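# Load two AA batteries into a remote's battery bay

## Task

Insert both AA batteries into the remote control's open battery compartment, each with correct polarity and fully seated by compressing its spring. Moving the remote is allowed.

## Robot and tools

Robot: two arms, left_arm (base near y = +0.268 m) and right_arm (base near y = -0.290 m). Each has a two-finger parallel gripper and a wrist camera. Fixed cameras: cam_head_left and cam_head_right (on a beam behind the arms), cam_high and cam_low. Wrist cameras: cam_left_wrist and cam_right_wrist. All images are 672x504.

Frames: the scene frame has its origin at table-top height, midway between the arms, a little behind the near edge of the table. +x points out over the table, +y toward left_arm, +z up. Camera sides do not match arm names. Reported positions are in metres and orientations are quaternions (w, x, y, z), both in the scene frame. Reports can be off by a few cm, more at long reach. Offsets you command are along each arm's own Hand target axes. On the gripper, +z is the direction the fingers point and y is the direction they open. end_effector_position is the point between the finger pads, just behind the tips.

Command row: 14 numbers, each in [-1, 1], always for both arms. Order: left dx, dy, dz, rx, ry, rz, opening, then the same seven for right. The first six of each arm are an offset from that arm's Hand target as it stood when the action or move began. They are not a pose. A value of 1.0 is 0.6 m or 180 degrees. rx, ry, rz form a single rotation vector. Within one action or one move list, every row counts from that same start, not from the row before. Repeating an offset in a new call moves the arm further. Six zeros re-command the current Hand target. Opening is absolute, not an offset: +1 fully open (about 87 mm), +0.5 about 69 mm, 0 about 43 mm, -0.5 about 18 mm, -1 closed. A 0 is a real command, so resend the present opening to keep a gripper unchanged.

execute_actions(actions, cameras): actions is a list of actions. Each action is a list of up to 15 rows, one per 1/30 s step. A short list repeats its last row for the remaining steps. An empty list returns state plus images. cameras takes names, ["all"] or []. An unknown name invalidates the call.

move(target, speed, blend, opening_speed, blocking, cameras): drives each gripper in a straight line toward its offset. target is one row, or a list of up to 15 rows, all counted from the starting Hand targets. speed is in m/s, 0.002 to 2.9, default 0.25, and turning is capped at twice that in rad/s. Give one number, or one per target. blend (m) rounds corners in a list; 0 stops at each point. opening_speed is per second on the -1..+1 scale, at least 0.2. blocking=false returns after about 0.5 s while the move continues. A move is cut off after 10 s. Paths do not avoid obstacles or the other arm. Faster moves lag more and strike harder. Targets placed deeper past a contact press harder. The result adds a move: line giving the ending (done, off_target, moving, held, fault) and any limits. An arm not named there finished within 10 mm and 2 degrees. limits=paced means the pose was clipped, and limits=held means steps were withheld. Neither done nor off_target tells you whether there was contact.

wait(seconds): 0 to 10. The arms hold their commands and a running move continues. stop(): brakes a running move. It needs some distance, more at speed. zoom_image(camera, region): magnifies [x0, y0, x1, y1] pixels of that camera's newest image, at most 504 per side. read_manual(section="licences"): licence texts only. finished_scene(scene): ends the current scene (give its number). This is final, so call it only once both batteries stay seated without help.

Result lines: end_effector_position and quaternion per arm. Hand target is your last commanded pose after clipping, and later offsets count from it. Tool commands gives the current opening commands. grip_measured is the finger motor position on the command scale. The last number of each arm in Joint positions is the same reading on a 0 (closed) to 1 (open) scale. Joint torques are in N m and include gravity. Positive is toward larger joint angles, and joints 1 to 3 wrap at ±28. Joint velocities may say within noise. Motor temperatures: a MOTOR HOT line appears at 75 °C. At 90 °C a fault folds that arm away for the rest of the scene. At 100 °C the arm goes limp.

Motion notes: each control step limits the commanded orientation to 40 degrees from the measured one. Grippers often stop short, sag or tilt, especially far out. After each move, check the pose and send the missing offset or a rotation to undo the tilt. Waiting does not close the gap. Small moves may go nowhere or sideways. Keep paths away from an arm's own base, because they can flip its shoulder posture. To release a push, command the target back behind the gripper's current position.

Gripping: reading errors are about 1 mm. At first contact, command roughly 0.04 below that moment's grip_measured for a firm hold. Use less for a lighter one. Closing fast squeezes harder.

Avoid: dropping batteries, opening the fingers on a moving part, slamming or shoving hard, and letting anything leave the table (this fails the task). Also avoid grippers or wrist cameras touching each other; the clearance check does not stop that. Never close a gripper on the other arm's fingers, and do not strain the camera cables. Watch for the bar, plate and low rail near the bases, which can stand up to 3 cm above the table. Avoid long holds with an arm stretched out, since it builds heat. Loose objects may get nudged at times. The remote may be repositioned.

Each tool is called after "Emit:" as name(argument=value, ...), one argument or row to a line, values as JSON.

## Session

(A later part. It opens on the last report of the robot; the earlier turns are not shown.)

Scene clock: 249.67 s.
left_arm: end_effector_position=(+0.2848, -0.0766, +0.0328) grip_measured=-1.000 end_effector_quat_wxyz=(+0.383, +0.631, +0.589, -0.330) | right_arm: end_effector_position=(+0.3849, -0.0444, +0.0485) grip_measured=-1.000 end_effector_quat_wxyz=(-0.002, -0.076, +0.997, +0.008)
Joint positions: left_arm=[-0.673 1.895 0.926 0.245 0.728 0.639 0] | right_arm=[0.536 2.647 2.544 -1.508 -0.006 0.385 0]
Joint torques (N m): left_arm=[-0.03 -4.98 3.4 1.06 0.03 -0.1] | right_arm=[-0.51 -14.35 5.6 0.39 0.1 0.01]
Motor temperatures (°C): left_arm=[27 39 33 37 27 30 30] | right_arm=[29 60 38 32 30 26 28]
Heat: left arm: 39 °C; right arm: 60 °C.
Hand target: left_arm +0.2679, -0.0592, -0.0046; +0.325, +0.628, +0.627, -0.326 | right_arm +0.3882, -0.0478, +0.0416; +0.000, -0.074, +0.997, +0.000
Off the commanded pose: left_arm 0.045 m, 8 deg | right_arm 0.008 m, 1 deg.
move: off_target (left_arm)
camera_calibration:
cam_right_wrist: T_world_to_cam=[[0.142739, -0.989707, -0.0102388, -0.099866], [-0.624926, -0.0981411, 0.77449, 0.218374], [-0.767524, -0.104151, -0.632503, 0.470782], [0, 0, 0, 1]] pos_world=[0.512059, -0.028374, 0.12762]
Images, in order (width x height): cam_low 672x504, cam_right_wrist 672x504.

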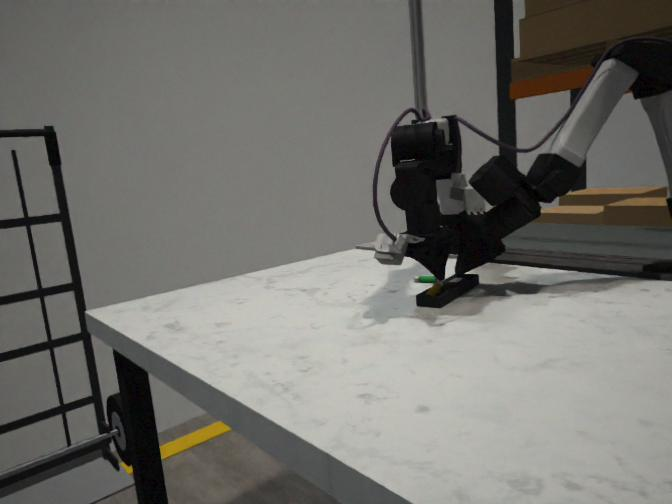

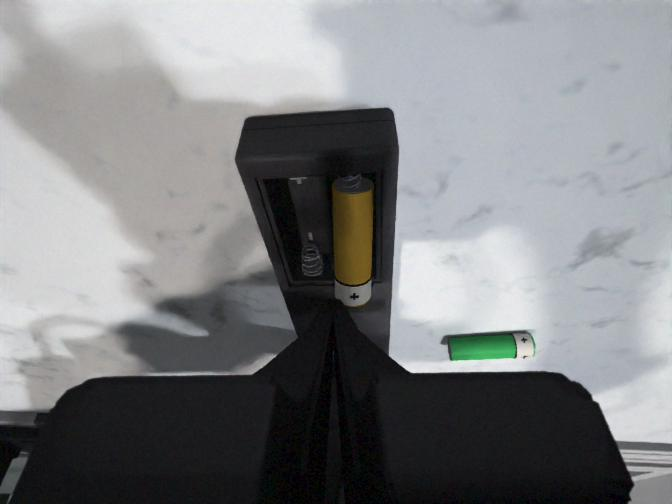

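Emit:
move(
  target=[
    [0,0,0,0,0,0,-1,0,0,-0.03,0,0,0,-1],
    [0,0,0,0,0,0,-1,-0.018,-0.017,-0.022,0,0,0,-1],
    [0,0,0,0,0,0,-1,-0.018,-0.017,0.012,0,0,0,-1],
  ],
  speed=0.06,
  cameras=["cam_low","cam_right_wrist"],
)

Emit:
zoom_image(
  camera="cam_low",
  region=[410, 250, 490, 310],
)

Scene clock: 252.80 s.
left_arm: end_effector_position=(+0.2848, -0.0766, +0.0328) grip_measured=-1.000 end_effector_quat_wxyz=(+0.383, +0.631, +0.589, -0.330) | right_arm: end_effector_position=(+0.3973, -0.0555, +0.0413) grip_measured=-1.000 end_effector_quat_wxyz=(-0.003, -0.072, +0.997, +0.005)
Joint positions: left_arm=[-0.673 1.895 0.926 0.245 0.728 0.639 0] | right_arm=[0.506 2.706 2.629 -1.538 -0.001 0.363 0]
Joint torques (N m): left_arm=[-0.02 -4.98 3.4 1.05 0.03 -0.11] | right_arm=[-0.2 -14.41 5.85 0.39 0.03 0.01]
Motor temperatures (°C): left_arm=[27 39 33 37 27 30 30] | right_arm=[29 60 38 32 30 26 28]
Heat: left arm: 39 °C; right arm: 60 °C.
Hand target: left_arm +0.2679, -0.0592, -0.0046; +0.325, +0.628, +0.627, -0.326 | right_arm +0.4004, -0.0563, +0.0343; +0.000, -0.074, +0.997, +0.000
Off the commanded pose: left_arm 0.045 m, 8 deg | right_arm 0.008 m, 1 deg.
move: off_target (left_arm)
camera_calibration:
cam_right_wrist: T_world_to_cam=[[0.134865, -0.990855, -0.00428628, -0.109865], [-0.624111, -0.0883061, 0.776329, 0.230804], [-0.769608, -0.102025, -0.630313, 0.475431], [0, 0, 0, 1]] pos_world=[0.52476, -0.0399731, 0.120019]
Images, in order (width x height): cam_low 672x504, cam_right_wrist 672x504.

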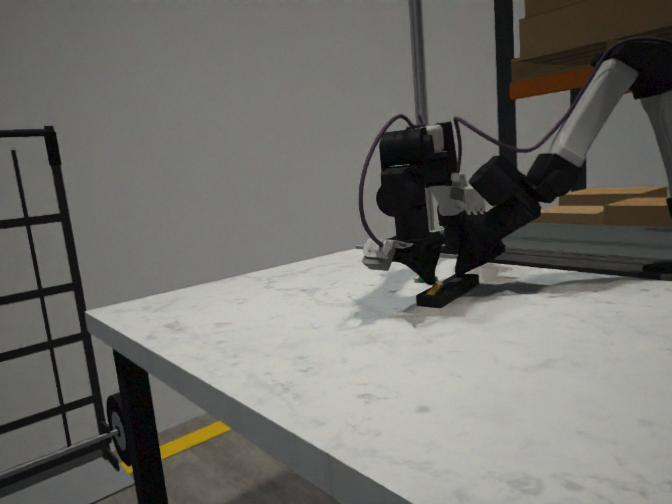

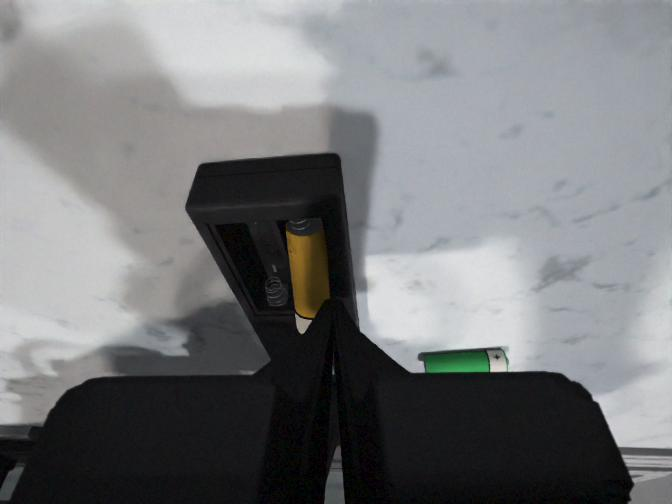

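Scaled by 6.300 from the camera's 672x504 image, which has a finer 960x720 frame.

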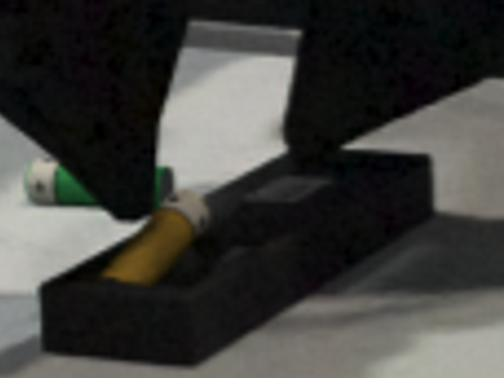

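Emit:
move(
  target=[
    [0,0,0,0,0,0,-1,0,0,-0.035,0,0,0,-1],
    [0,0,0,0,0,0,-1,0.008,0.011,-0.025,0,0,0,-1],
    [0,0,0,0,0,0,-1,0.008,0.011,0.012,0,0,0,-1],
  ],
  speed=0.06,
  cameras=["cam_low","cam_right_wrist"],
)

Emit:
zoom_image(
  camera="cam_low",
  region=[410, 250, 490, 310],
)

Scene clock: 255.67 s.
left_arm: end_effector_position=(+0.2848, -0.0766, +0.0328) grip_measured=-1.000 end_effector_quat_wxyz=(+0.383, +0.631, +0.589, -0.330) | right_arm: end_effector_position=(+0.3929, -0.0563, +0.0332) grip_measured=-1.000 end_effector_quat_wxyz=(-0.011, -0.073, +0.997, +0.000)
Joint positions: left_arm=[-0.673 1.895 0.926 0.245 0.728 0.639 0] | right_arm=[0.509 2.686 2.555 -1.501 0.001 0.365 0]
Joint torques (N m): left_arm=[-0.03 -4.98 3.4 1.05 0.03 -0.11] | right_arm=[0.7 -15.66 3.82 0.57 0.02 0.13]
Motor temperatures (°C): left_arm=[27 39 33 37 27 30 30] | right_arm=[29 60 38 32 30 26 28]
Heat: left arm: 39 °C; right arm: 60 °C.
Hand target: left_arm +0.2679, -0.0592, -0.0046; +0.325, +0.628, +0.627, -0.326 | right_arm +0.3947, -0.0504, +0.0271; +0.000, -0.074, +0.997, +0.000
Off the commanded pose: left_arm 0.045 m, 8 deg | right_arm 0.009 m, 1 deg.
move: off_target (left_arm)
camera_calibration:
cam_right_wrist: T_world_to_cam=[[0.136937, -0.990573, 0.00373349, -0.111173], [-0.613263, -0.0818165, 0.78563, 0.230092], [-0.777918, -0.109871, -0.618685, 0.469295], [0, 0, 0, 1]] pos_world=[0.521404, -0.0397371, 0.109993]
Images, in order (width x height): cam_low 672x504, cam_right_wrist 672x504.

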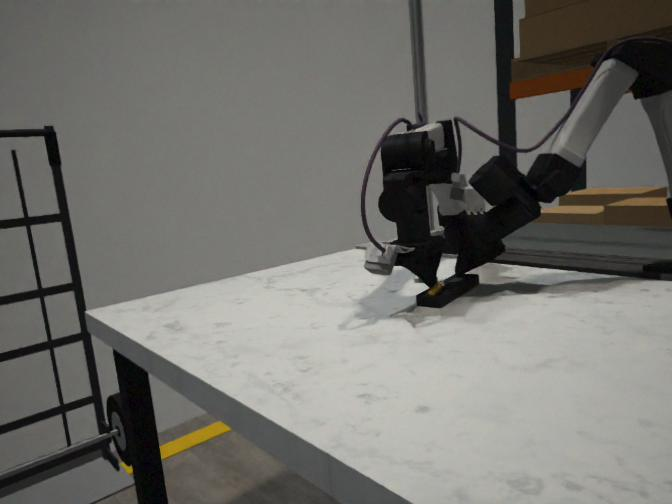

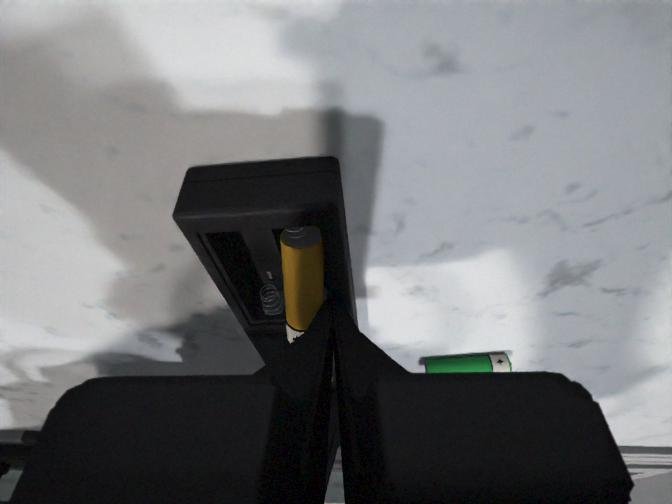

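Scaled by 6.300 from the camera's 672x504 image, which has a finer 960x720 frame.

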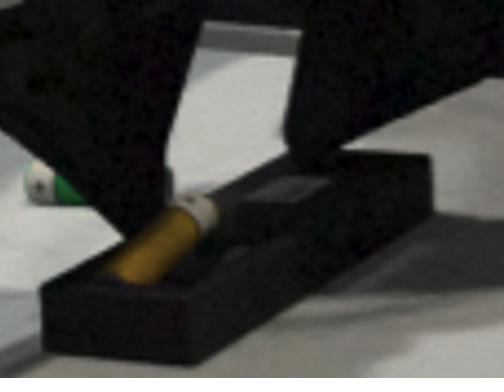

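Emit:
move(
  target=[
    [0,0,0,0,0,0,-1,0,0,-0.04,0,0,0,-1],
    [0,0,0,0,0,0,-1,0.004,0.01,-0.04,0,0,0,-1],
  ],
  speed=0.1,
  cameras=["cam_low","cam_right_wrist"],
)

Scene clock: 258.13 s.
left_arm: end_effector_position=(+0.2848, -0.0766, +0.0328) grip_measured=-1.000 end_effector_quat_wxyz=(+0.383, +0.631, +0.589, -0.330) | right_arm: end_effector_position=(+0.3883, -0.0492, +0.0472) grip_measured=-1.000 end_effector_quat_wxyz=(-0.007, -0.075, +0.997, +0.001)
Joint positions: left_arm=[-0.673 1.895 0.926 0.245 0.728 0.639 0] | right_arm=[0.527 2.692 2.623 -1.557 0.001 0.377 0]
Joint torques (N m): left_arm=[-0.03 -4.98 3.4 1.06 0.03 -0.11] | right_arm=[0.4 -14.82 9.4 0.17 0.04 0.14]
Motor temperatures (°C): left_arm=[27 39 33 37 27 30 30] | right_arm=[29 60 37 32 30 26 28]
Heat: left arm: 39 °C; right arm: 60 °C.
Hand target: left_arm +0.2679, -0.0592, -0.0046; +0.325, +0.628, +0.627, -0.326 | right_arm +0.3915, -0.0449, +0.0510; +0.000, -0.074, +0.997, +0.000
Off the commanded pose: left_arm 0.045 m, 8 deg | right_arm 0.007 m, 1 deg.
joint sent to its limit (right arm) — joint 4 (wrist pitch), lower limit. The joint targets still meet the commanded pose.
move: off_target (left_arm)
camera_calibration:
cam_right_wrist: T_world_to_cam=[[0.141769, -0.989898, 0.00185181, -0.10522], [-0.618179, -0.0870719, 0.7812, 0.218719], [-0.773147, -0.111895, -0.624278, 0.473469], [0, 0, 0, 1]] pos_world=[0.516186, -0.0321343, 0.124908]
Images, in order (width x height): cam_low 672x504, cam_right_wrist 672x504.

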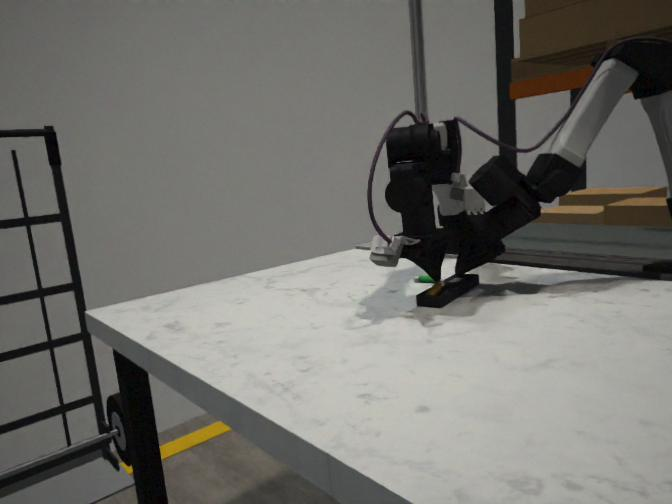

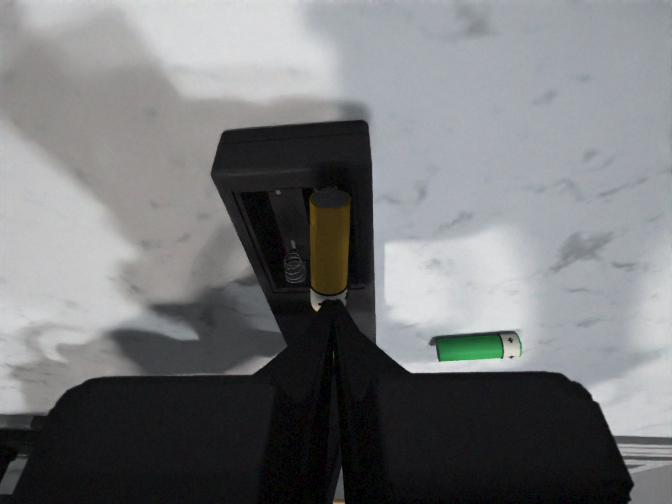

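Emit:
move(
  target=[
    [0,0,0,0,0,0,-1,0,0,0.035,0,0,0,-1],
    [0,0,0,0,0,0,-1,-0.03,-0.003,0.045,0,0,0,-1],
  ],
  speed=0.04,
  cameras=["cam_low","cam_right_wrist"],
)

Emit:
zoom_image(
  camera="cam_low",
  region=[410, 250, 490, 310],
)

Scene clock: 260.40 s.
left_arm: end_effector_position=(+0.2848, -0.0766, +0.0328) grip_measured=-1.000 end_effector_quat_wxyz=(+0.383, +0.631, +0.589, -0.330) | right_arm: end_effector_position=(+0.4041, -0.0432, +0.0402) grip_measured=-1.000 end_effector_quat_wxyz=(+0.011, -0.072, +0.997, +0.012)
Joint positions: left_arm=[-0.673 1.895 0.926 0.245 0.728 0.639 0] | right_arm=[0.52 2.779 2.773 -1.577 -0.003 0.376 0]
Joint torques (N m): left_arm=[-0.03 -4.98 3.4 1.05 0.03 -0.1] | right_arm=[-0.31 -11.78 7.91 0.44 0.08 -0.01]
Motor temperatures (°C): left_arm=[27 39 33 37 27 30 30] | right_arm=[29 60 37 32 30 26 28]
Heat: left arm: 39 °C; right arm: 60 °C.
Hand target: left_arm +0.2679, -0.0592, -0.0046; +0.325, +0.628, +0.627, -0.326 | right_arm +0.4095, -0.0439, +0.0241; +0.000, -0.074, +0.997, +0.000
Off the commanded pose: left_arm 0.045 m, 8 deg | right_arm 0.017 m, 2 deg.
joint read past its limit (right arm) — joint 4 (wrist pitch), lower limit.
joint sent to its limit (right arm) — joint 4 (wrist pitch), lower limit. The joint targets still meet the commanded pose.
move: off_target (left_arm, right_arm)
camera_calibration:
cam_right_wrist: T_world_to_cam=[[0.135212, -0.990656, -0.0178566, -0.0981457], [-0.644744, -0.101656, 0.757609, 0.245501], [-0.752345, -0.090925, -0.652465, 0.475606], [0, 0, 0, 1]] pos_world=[0.529375, -0.0290276, 0.12257]
Images, in order (width x height): cam_low 672x504, cam_right_wrist 672x504.

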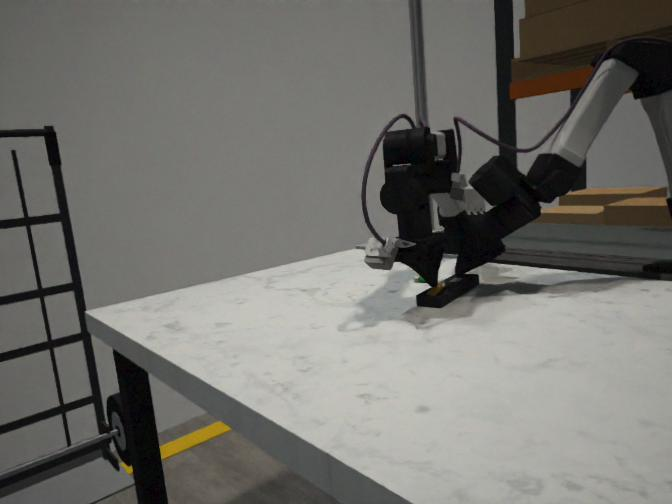

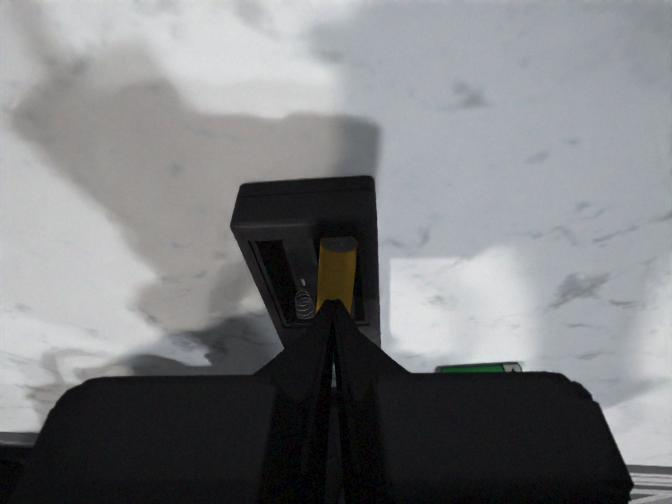

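Scaled by 6.300 from the camera's 672x504 image, which has a finer 960x720 frame.

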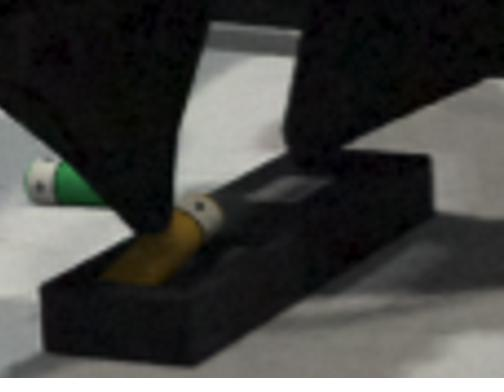

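Emit:
move(
  target=[
    [-0.137,0,-0.0957,0,0,0,-1,0,0,-0.09,0,0,0,-1],
    [-0.14,-0.0717,-0.0755,-0.4417,0.0189,-0.339,0.5,-0.01,0,-0.1,0,0,0,-1],
  ],
  speed=0.2,
  cameras=["all"],
)

Scene clock: 269.27 s.
left_arm: end_effector_position=(+0.2309, -0.0700, +0.0879) grip_measured=-1.000 end_effector_quat_wxyz=(+0.426, +0.071, +0.901, -0.043) | right_arm: end_effector_position=(+0.4051, -0.0431, +0.0608) grip_measured=-1.000 end_effector_quat_wxyz=(+0.028, -0.072, +0.997, +0.021)
Joint positions: left_arm=[-1.215 1.747 1.151 -0.414 -0.722 -0.826 0] | right_arm=[0.519 2.724 2.753 -1.574 -0.003 0.376 0]
Joint torques (N m): left_arm=[0.28 -7.91 6.49 1.49 -0.37 -0.08] | right_arm=[-0.59 -19.81 7.54 0.44 0.07 0.02]
Motor temperatures (°C): left_arm=[27 39 33 37 27 30 30] | right_arm=[29 64 37 32 30 26 28]
Heat: left arm: 39 °C; right arm: 64 °C.
Hand target: left_arm +0.2309, -0.0694, +0.0878; +0.426, +0.072, +0.901, -0.043 (not the last commanded pose) | right_arm +0.4147, -0.0432, +0.0833; +0.006, -0.074, +0.997, +0.004 (not the last commanded pose)
Tool commands: left_gripper/opening=-1.0 right_gripper/opening=-1.0
Off the commanded pose: left_arm 0.006 m, 20 deg | right_arm 0.026 m, 4 deg.
joint read past its limit (right arm) — joint 4 (wrist pitch), lower limit.
joint sent to its limit (right arm) — joint 4 (wrist pitch), lower limit.
move: held (left_arm; a check stopped the path), off_target (right_arm; braked when a check withheld steps of left_arm); path passed 1 of 2 targets; target 2's new opening was not sent; limits=held
pose unreachable (left arm): on one or more control steps of this call, first in action 0 (counted from 0), this arm could not follow its commanded pose, so it was not sent that pose on those steps. It may still have moved: this result reports where it is.
cause: moving toward the commanded pose would bring a part of the arm too close to another arm (this arm's wrist (the part past joint 4) and the right arm's forearm (the part past joint 3), at the place that arm is still heading or pushing toward).
camera_calibration:
cam_left_wrist: T_world_to_cam=[[-0.143631, -0.989593, 0.00872941, -0.0371995], [-0.989617, 0.143577, -0.00656855, 0.260444], [0.00524685, -0.00958222, -0.99994, 0.226283], [0, 0, 0, 1]] pos_world=[0.251209, -0.0720377, 0.228305]
cam_right_wrist: T_world_to_cam=[[0.135339, -0.990276, -0.0322093, -0.0969547], [-0.669514, -0.115368, 0.733786, 0.241498], [-0.730366, -0.0777449, -0.678617, 0.483129], [0, 0, 0, 1]] pos_world=[0.527669, -0.03059, 0.147529]

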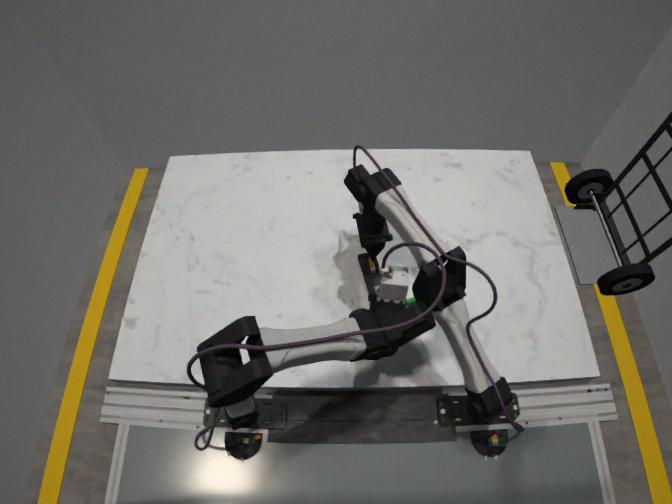

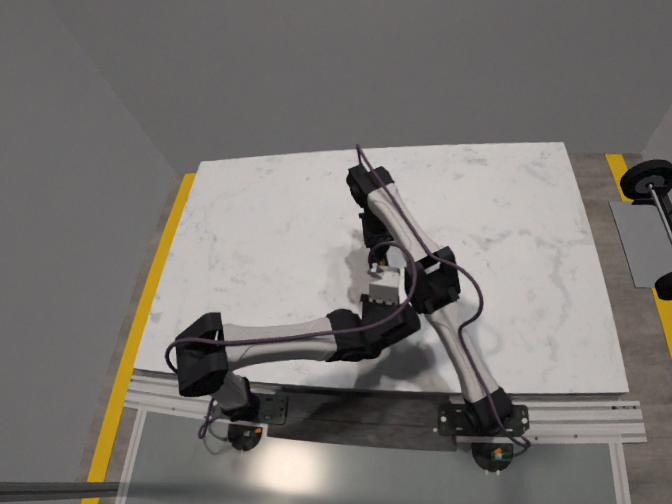

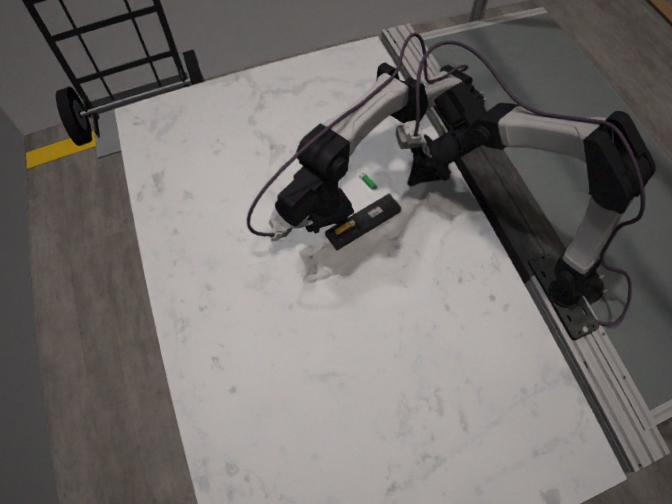

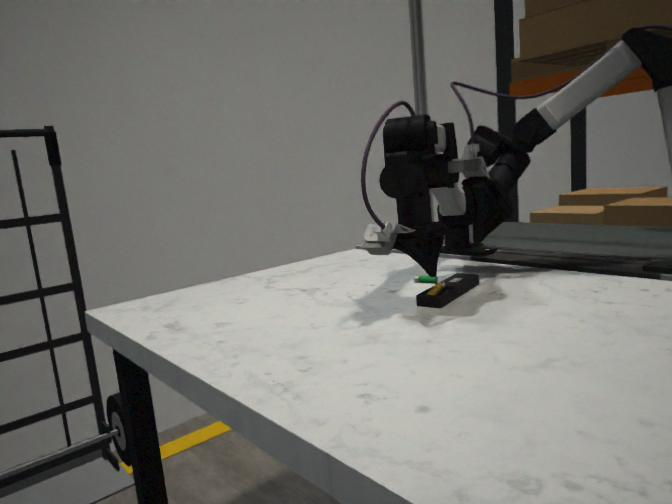

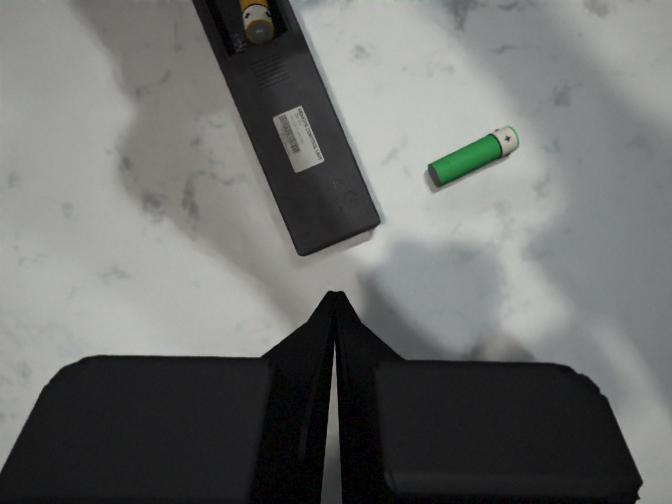

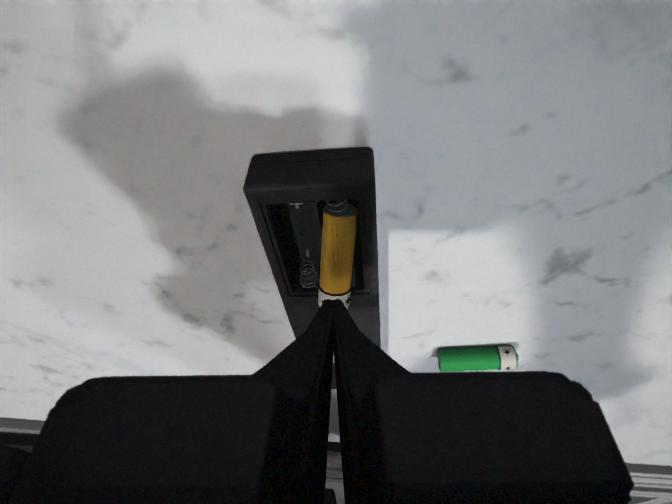

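Emit:
move(
  target=[
    [0,0,0,0,0,0,1,0.086,-0.184,-0.062,0,0,0,-1],
    [0.025,0.007,0.07,0,0,0,1,0.086,-0.184,-0.062,0,0,0,-1],
  ],
  speed=0.15,
  cameras=["cam_left_wrist","cam_low","cam_head_right"],
)

Scene clock: 273.10 s.
left_arm: end_effector_position=(+0.2309, -0.0700, +0.0879) grip_measured=+0.993 end_effector_quat_wxyz=(+0.426, +0.071, +0.901, -0.043) | right_arm: end_effector_position=(+0.4054, -0.0517, +0.0653) grip_measured=-1.000 end_effector_quat_wxyz=(+0.028, -0.069, +0.997, +0.020)
Joint positions: left_arm=[-1.215 1.747 1.151 -0.414 -0.722 -0.826 0.996] | right_arm=[0.504 2.675 2.676 -1.546 -0.003 0.366 0]
Joint torques (N m): left_arm=[0.18 -7.72 6.76 1.46 -0.38 -0.12] | right_arm=[-0.57 -20.21 5.45 0.44 0.07 -0.01]
Motor temperatures (°C): left_arm=[27 40 34 38 27 30 30] | right_arm=[29 67 37 32 30 26 28]
Heat: left arm: 40 °C; right arm: 67 °C.
Hand target: left_arm +0.2309, -0.0700, +0.0879; +0.426, +0.071, +0.901, -0.043 (not the last commanded pose) | right_arm +0.4111, -0.0530, +0.0854; +0.056, -0.070, +0.996, +0.029 (not the last commanded pose)
Off the commanded pose: left_arm 0.045 m, 0 deg | right_arm 0.124 m, 3 deg.
move: held (left_arm; a check stopped the path), off_target (right_arm; braked when a check withheld steps of left_arm); path passed 0 of 2 targets; limits=held
pose unreachable (left arm): on one or more control steps of this call, first in action 0 (counted from 0), this arm could not follow its commanded pose, so it was not sent that pose on those steps. It may still have moved: this result reports where it is.
cause: moving toward the commanded pose would bring a part of the arm too close to another arm (this arm's fingers and the right arm's upper arm (the part past joint 2), 29 mm apart when this arm was first held).
camera_calibration:
cam_left_wrist: T_world_to_cam=[[-0.143631, -0.989593, 0.00872941, -0.0371995], [-0.989617, 0.143577, -0.00656855, 0.260444], [0.00524685, -0.00958222, -0.99994, 0.226283], [0, 0, 0, 1]] pos_world=[0.251209, -0.0720377, 0.228305]
Images, in order (width x height): cam_head_right 672x504, cam_low 672x504, cam_left_wrist 672x504.

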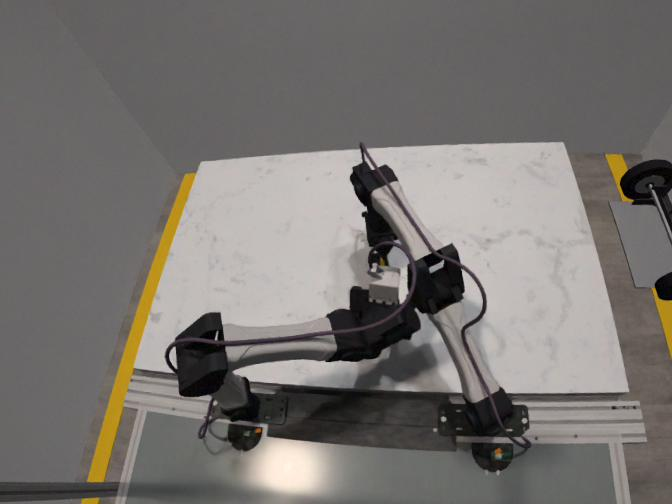

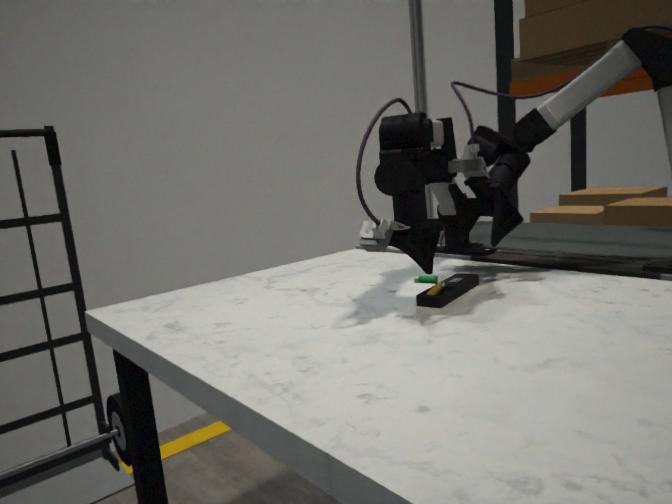

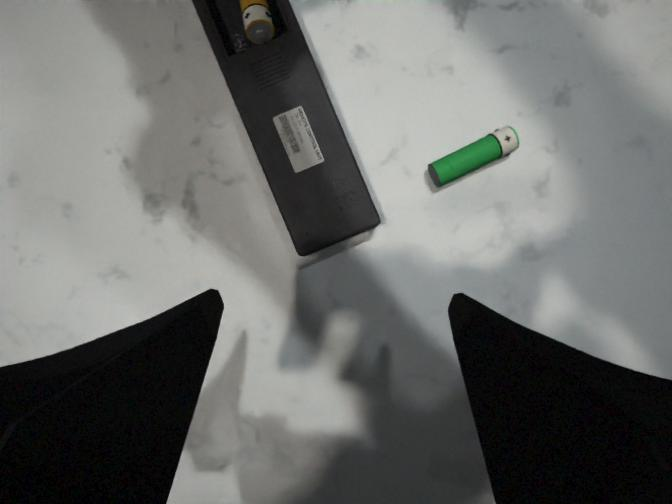

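Emit:
move(
  target=[
    [-0.044,0.13,-0.061,0,0,0,1,0,0,-0.03,0,0,0,-1],
    [-0.044,0.13,-0.061,0,0,0,1,0.06,-0.25,-0.067,0,0,0,-1],
  ],
  speed=0.15,
  cameras=["cam_left_wrist","cam_high"],
)

Scene clock: 277.00 s.
left_arm: end_effector_position=(+0.2352, +0.0036, +0.1342) grip_measured=+0.993 end_effector_quat_wxyz=(+0.431, +0.066, +0.899, -0.047) | right_arm: end_effector_position=(+0.3922, -0.2132, +0.1012) grip_measured=-1.000 end_effector_quat_wxyz=(+0.035, -0.064, +0.997, +0.018)
Joint positions: left_arm=[-1.108 1.428 0.997 -0.49 -0.668 -0.714 0.996] | right_arm=[0.192 2.215 2.012 -1.331 -0.003 0.064 0]
Joint torques (N m): left_arm=[0.59 -6.3 5.55 1.54 -0.25 -0.06] | right_arm=[0.27 -16.4 5.63 0.48 -0.17 -0.05]
Motor temperatures (°C): left_arm=[27 40 34 38 27 30 30] | right_arm=[29 68 37 32 30 26 28]
Heat: left arm: 40 °C; right arm: 68 °C.
Hand target: left_arm +0.2325, +0.0096, +0.1303; +0.426, +0.071, +0.901, -0.043 | right_arm +0.3929, -0.2087, +0.1136; +0.056, -0.070, +0.996, +0.029
Off the commanded pose: left_arm 0.008 m, 1 deg | right_arm 0.013 m, 3 deg.
move: off_target (right_arm)
camera_calibration:
cam_left_wrist: T_world_to_cam=[[-0.138431, -0.990152, 0.0208671, 0.0329971], [-0.990242, 0.138041, -0.0191193, 0.25623], [0.0160505, -0.0233102, -0.999599, 0.270713], [0, 0, 0, 1]] pos_world=[0.253952, 0.0036123, 0.274815]
Images, in order (width x height): cam_high 672x504, cam_left_wrist 672x504.

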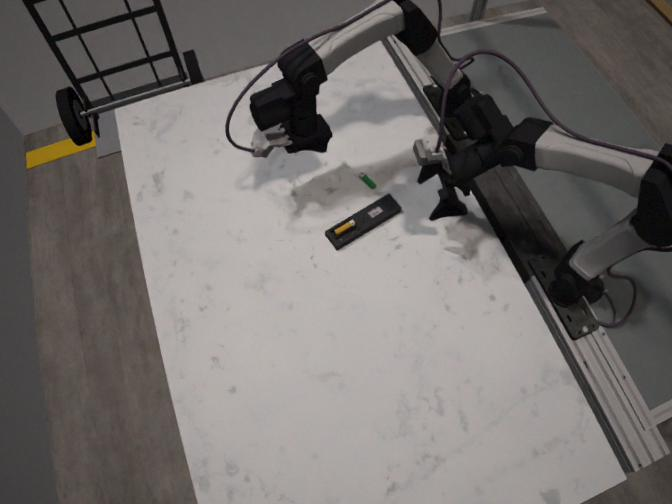

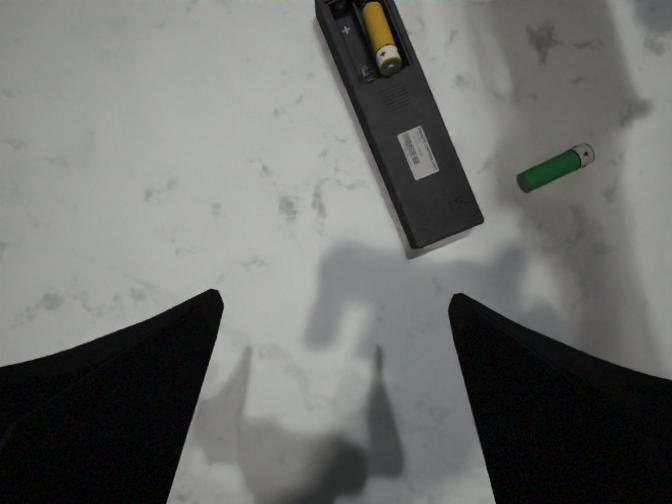

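Emit:
move(
  target=[0.015,-0.1145,0.123,-0.043,-0.001,-0.0352,1,0,0,0,0,0,0,-1],
  speed=0.15,
  cameras=["cam_left_wrist","cam_low"],
)

Scene clock: 280.10 s.
left_arm: end_effector_position=(+0.2692, -0.0606, +0.0721) grip_measured=+0.993 end_effector_quat_wxyz=(+0.421, -0.003, +0.907, -0.002) | right_arm: end_effector_position=(+0.3923, -0.2132, +0.1012) grip_measured=-1.000 end_effector_quat_wxyz=(+0.035, -0.065, +0.997, +0.018)
Joint positions: left_arm=[-1.128 1.871 1.26 -0.483 -0.757 -0.926 0.996] | right_arm=[0.192 2.215 2.012 -1.33 -0.003 0.063 0]
Joint torques (N m): left_arm=[-0.42 -7.65 9.17 1.23 -0.58 -0.24] | right_arm=[0.2 -16.57 5.57 0.52 -0.21 -0.01]
Motor temperatures (°C): left_arm=[27 40 34 38 28 30 30] | right_arm=[29 67 37 31 30 26 28]
Heat: left arm: 40 °C; right arm: 67 °C.
Hand target: left_arm +0.2717, -0.0675, +0.0778; +0.428, -0.008, +0.904, -0.005 | right_arm +0.3929, -0.2087, +0.1136; +0.056, -0.070, +0.996, +0.029
Off the commanded pose: left_arm 0.009 m, 1 deg | right_arm 0.013 m, 3 deg.
move: off_target (right_arm)
camera_calibration:
cam_left_wrist: T_world_to_cam=[[0.0244189, -0.999698, -0.00278622, -0.0672521], [-0.999671, -0.02444, 0.00783651, 0.288401], [-0.00790223, 0.00259394, -0.999965, 0.214648], [0, 0, 0, 1]] pos_world=[0.291644, -0.06074, 0.212193]
Images, in order (width x height): cam_low 672x504, cam_left_wrist 672x504.

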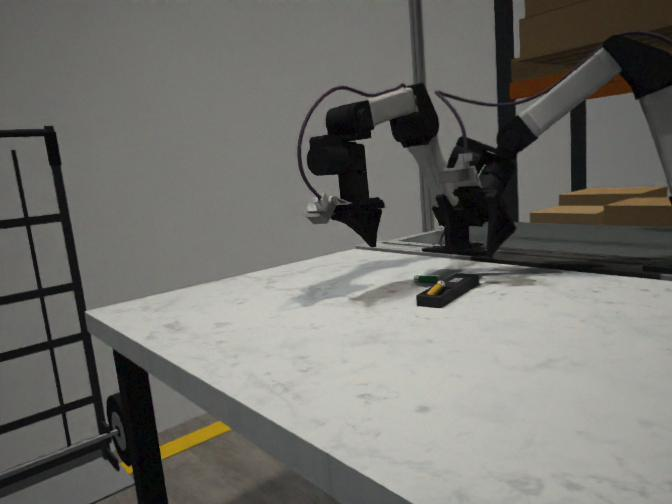

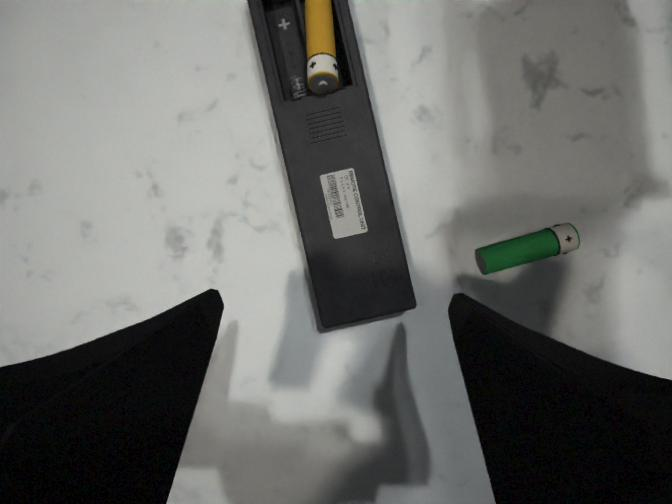

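Emit:
move(
  target=[
    [0.02,-0.0217,0.02,-0.0344,0,-0.0282,0.7,0,0,0,0,0,0,-1],
    [0.056,-0.0217,0.0585,-0.0344,0,-0.0282,0.7,0,0,0,0,0,0,-1],
  ],
  speed=0.08,
  cameras=["cam_left_wrist","cam_low"],
)

Emit:
zoom_image(
  camera="cam_low",
  region=[410, 230, 510, 310],
)

Scene clock: 285.33 s.
left_arm: end_effector_position=(+0.2767, -0.0850, +0.0369) grip_measured=+0.700 end_effector_quat_wxyz=(+0.424, -0.072, +0.902, +0.016) | right_arm: end_effector_position=(+0.3923, -0.2132, +0.1012) grip_measured=-1.000 end_effector_quat_wxyz=(+0.035, -0.065, +0.997, +0.018)
Joint positions: left_arm=[-1.151 2.071 1.409 -0.557 -0.821 -1.14 0.85] | right_arm=[0.192 2.215 2.012 -1.33 -0.003 0.063 0]
Joint torques (N m): left_arm=[0.4 -8.92 5.23 1.21 -0.59 -0.12] | right_arm=[0.21 -16.61 5.67 0.51 -0.18 -0.01]
Motor temperatures (°C): left_arm=[27 41 34 37 28 30 30] | right_arm=[29 67 36 31 30 26 28]
Heat: left arm: 41 °C; right arm: 67 °C.
Hand target: left_arm +0.2778, -0.0812, +0.0297; +0.427, -0.071, +0.901, +0.025 | right_arm +0.3929, -0.2087, +0.1136; +0.056, -0.070, +0.996, +0.029
Off the commanded pose: left_arm 0.008 m, 1 deg | right_arm 0.013 m, 3 deg.
move: off_target (right_arm)
camera_calibration:
cam_left_wrist: T_world_to_cam=[[0.164134, -0.986155, 0.0236124, -0.130441], [-0.986436, -0.164141, 0.00167075, 0.280235], [0.00222813, -0.0235663, -0.99972, 0.174533], [0, 0, 0, 1]] pos_world=[0.297455, -0.0785236, 0.177096]
Images, in order (width x height): cam_low 672x504, cam_left_wrist 672x504.

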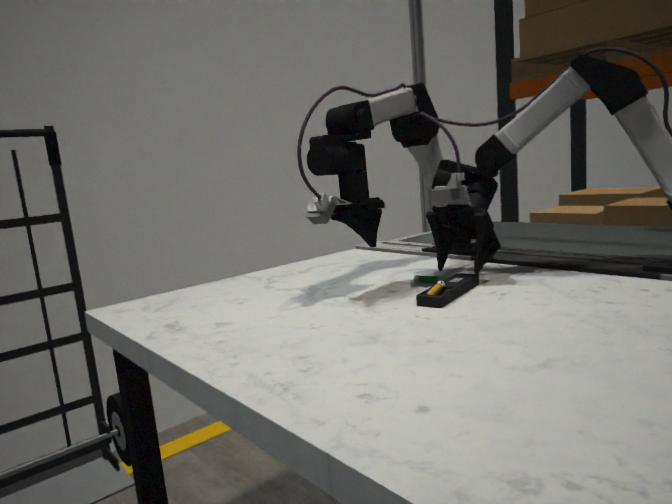

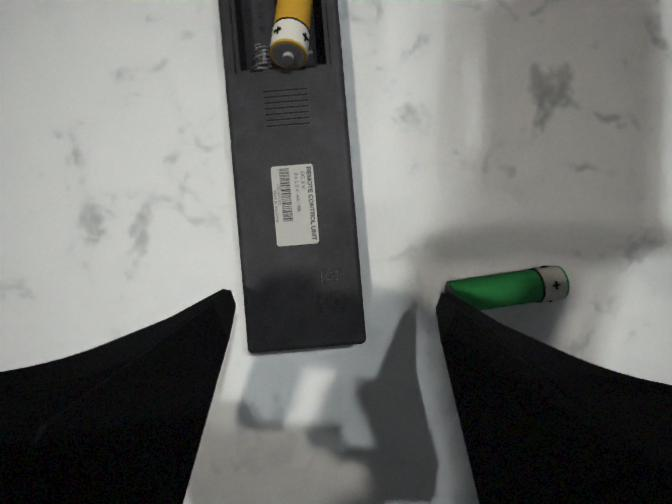

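Scaled by 5.040 from the camera's 672x504 image, which has a finer 960x720 frame.

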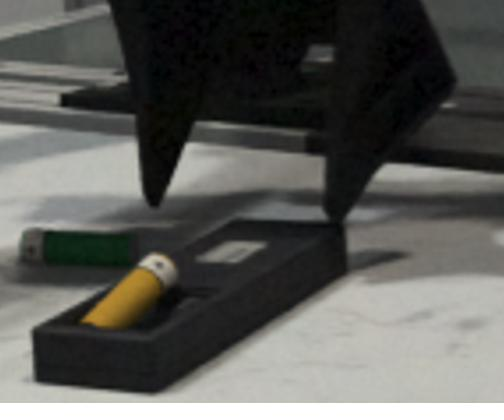

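Emit:
move(
  target=[
    [-0.003,0.0185,0.005,0,0,0,0.7,0,0,0,0,0,0,-1],
    [0.019,0.0185,0.029,0,0,0,0.7,0,0,0,0,0,0,-1],
    [0.019,0.0185,0.029,0,0,0,0,0,0,0,0,0,0,-1],
  ],
  speed=0.06,
  opening_speed=0.6,
  cameras=["cam_left_wrist","cam_low"],
)

Emit:
zoom_image(
  camera="cam_low",
  region=[410, 230, 510, 310],
)

Scene clock: 289.70 s.
left_arm: end_effector_position=(+0.2808, -0.0756, +0.0190) grip_measured=+0.111 end_effector_quat_wxyz=(+0.428, -0.073, +0.901, +0.014) | right_arm: end_effector_position=(+0.3923, -0.2132, +0.1012) grip_measured=-1.000 end_effector_quat_wxyz=(+0.035, -0.065, +0.997, +0.018)
Joint positions: left_arm=[-1.134 2.071 1.322 -0.443 -0.821 -1.115 0.556] | right_arm=[0.192 2.215 2.012 -1.33 -0.003 0.063 0]
Joint torques (N m): left_arm=[0.94 -8.53 4.92 1.23 -0.5 -0.07] | right_arm=[0.14 -16.53 5.64 0.5 -0.19 -0.02]
Motor temperatures (°C): left_arm=[27 41 34 37 28 30 30] | right_arm=[29 66 36 31 30 26 28]
Heat: left arm: 41 °C; right arm: 66 °C.
Hand target: left_arm +0.2823, -0.0696, +0.0097; +0.427, -0.071, +0.901, +0.025 | right_arm +0.3929, -0.2087, +0.1136; +0.056, -0.070, +0.996, +0.029
Off the commanded pose: left_arm 0.011 m, 1 deg | right_arm 0.013 m, 3 deg.
move: off_target (left_arm, right_arm); target 3's new opening was sent with left_arm's hand 0.011 m and 1 deg from that target
camera_calibration:
cam_left_wrist: T_world_to_cam=[[0.164739, -0.985869, 0.0303921, -0.121788], [-0.986269, -0.165012, -0.00670932, 0.285944], [0.0116296, -0.0288695, -0.999516, 0.153758], [0, 0, 0, 1]] pos_world=[0.300292, -0.0684441, 0.159304]
Images, in order (width x height): cam_low 672x504, cam_left_wrist 672x504.

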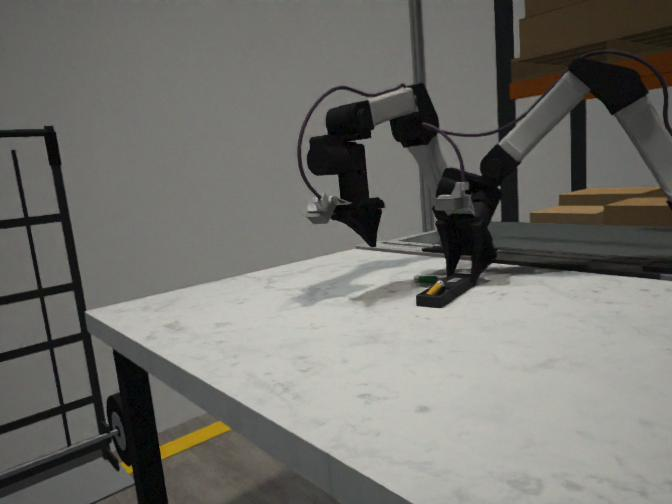

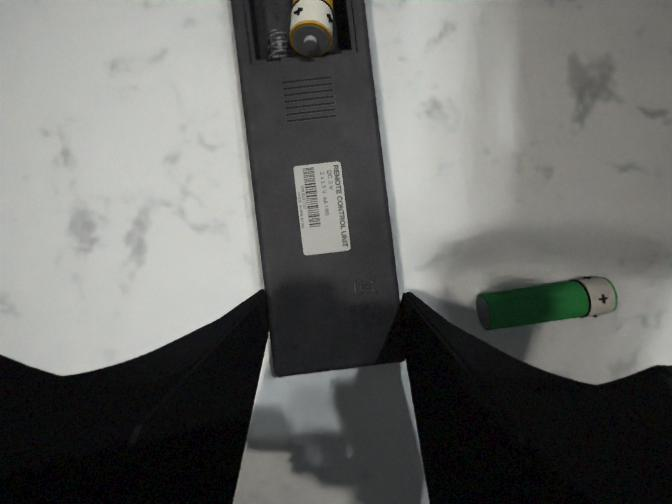

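Scaled by 5.040 from the camera's 672x504 image, which has a finer 960x720 frame.

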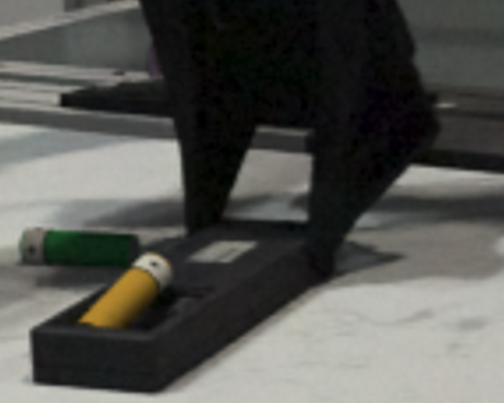

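Emit:
move(
  target=[-0.0177,0.123,0.013,0.0344,0,0.028,-0.05,0,0,0,0,0,0,-1],
  speed=0.05,
  cameras=["cam_left_wrist","cam_head_right","cam_low"],
)

Emit:
zoom_image(
  camera="cam_low",
  region=[410, 230, 550, 330],
)

Scene clock: 293.30 s.
left_arm: end_effector_position=(+0.2904, -0.0033, +0.0183) grip_measured=+0.111 end_effector_quat_wxyz=(+0.443, -0.020, +0.896, -0.014) | right_arm: end_effector_position=(+0.3923, -0.2132, +0.1012) grip_measured=-1.000 end_effector_quat_wxyz=(+0.035, -0.065, +0.997, +0.018)
Joint positions: left_arm=[-1.005 1.813 0.886 -0.021 -0.723 -0.792 0.556] | right_arm=[0.192 2.215 2.012 -1.33 -0.003 0.063 0]
Joint torques (N m): left_arm=[0.66 -8.5 3.97 1.37 -0.13 0.02] | right_arm=[0.16 -16.47 5.64 0.48 -0.22 -0.05]
Motor temperatures (°C): left_arm=[27 41 34 37 28 30 31] | right_arm=[29 66 36 31 30 26 28]
Heat: left arm: 41 °C; right arm: 66 °C.
Hand target: left_arm +0.2838, +0.0053, +0.0116; +0.428, -0.008, +0.904, -0.005 | right_arm +0.3929, -0.2087, +0.1136; +0.056, -0.070, +0.996, +0.029
Off the commanded pose: left_arm 0.013 m, 2 deg | right_arm 0.013 m, 3 deg.
move: off_target (left_arm, right_arm)
camera_calibration:
cam_left_wrist: T_world_to_cam=[[0.0450101, -0.998363, 0.0353006, -0.0173642], [-0.998188, -0.0463584, -0.0383556, 0.311679], [0.0399293, -0.0335103, -0.99864, 0.146866], [0, 0, 0, 1]] pos_world=[0.306031, 0.00203465, 0.159234]
Images, in order (width x height): cam_head_right 672x504, cam_low 672x504, cam_left_wrist 672x504.

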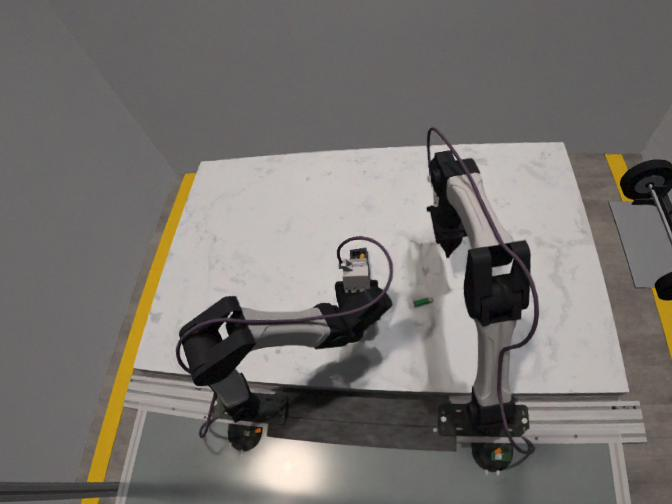

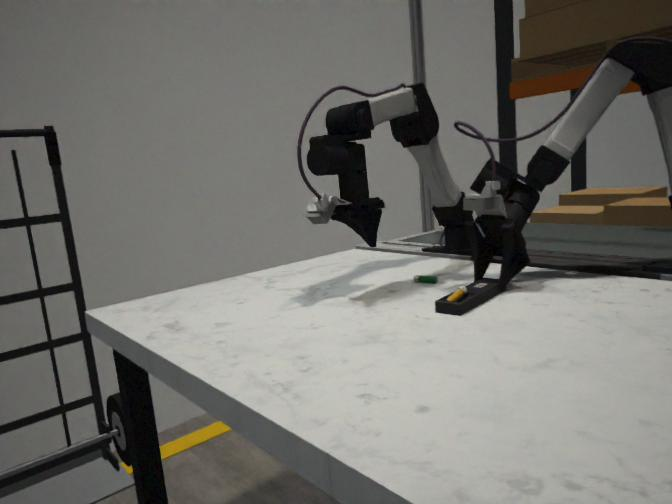

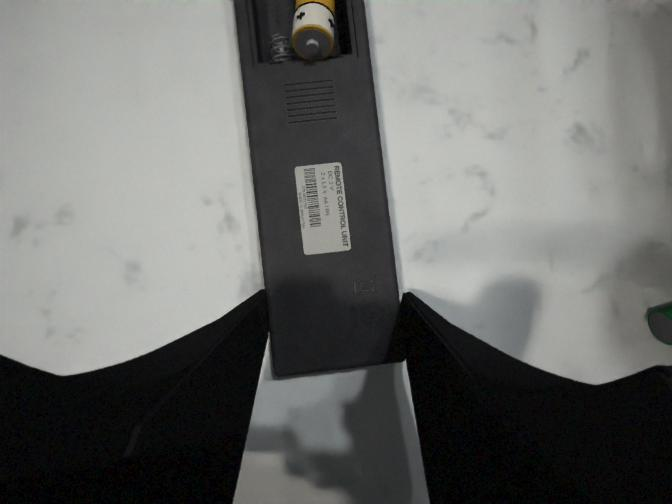

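Scaled by 3.600 from the camera's 672x504 image, which has a finer 960x720 frame.

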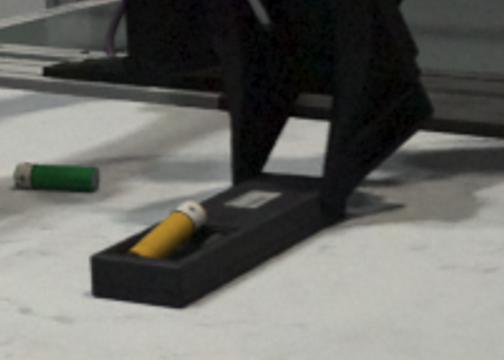

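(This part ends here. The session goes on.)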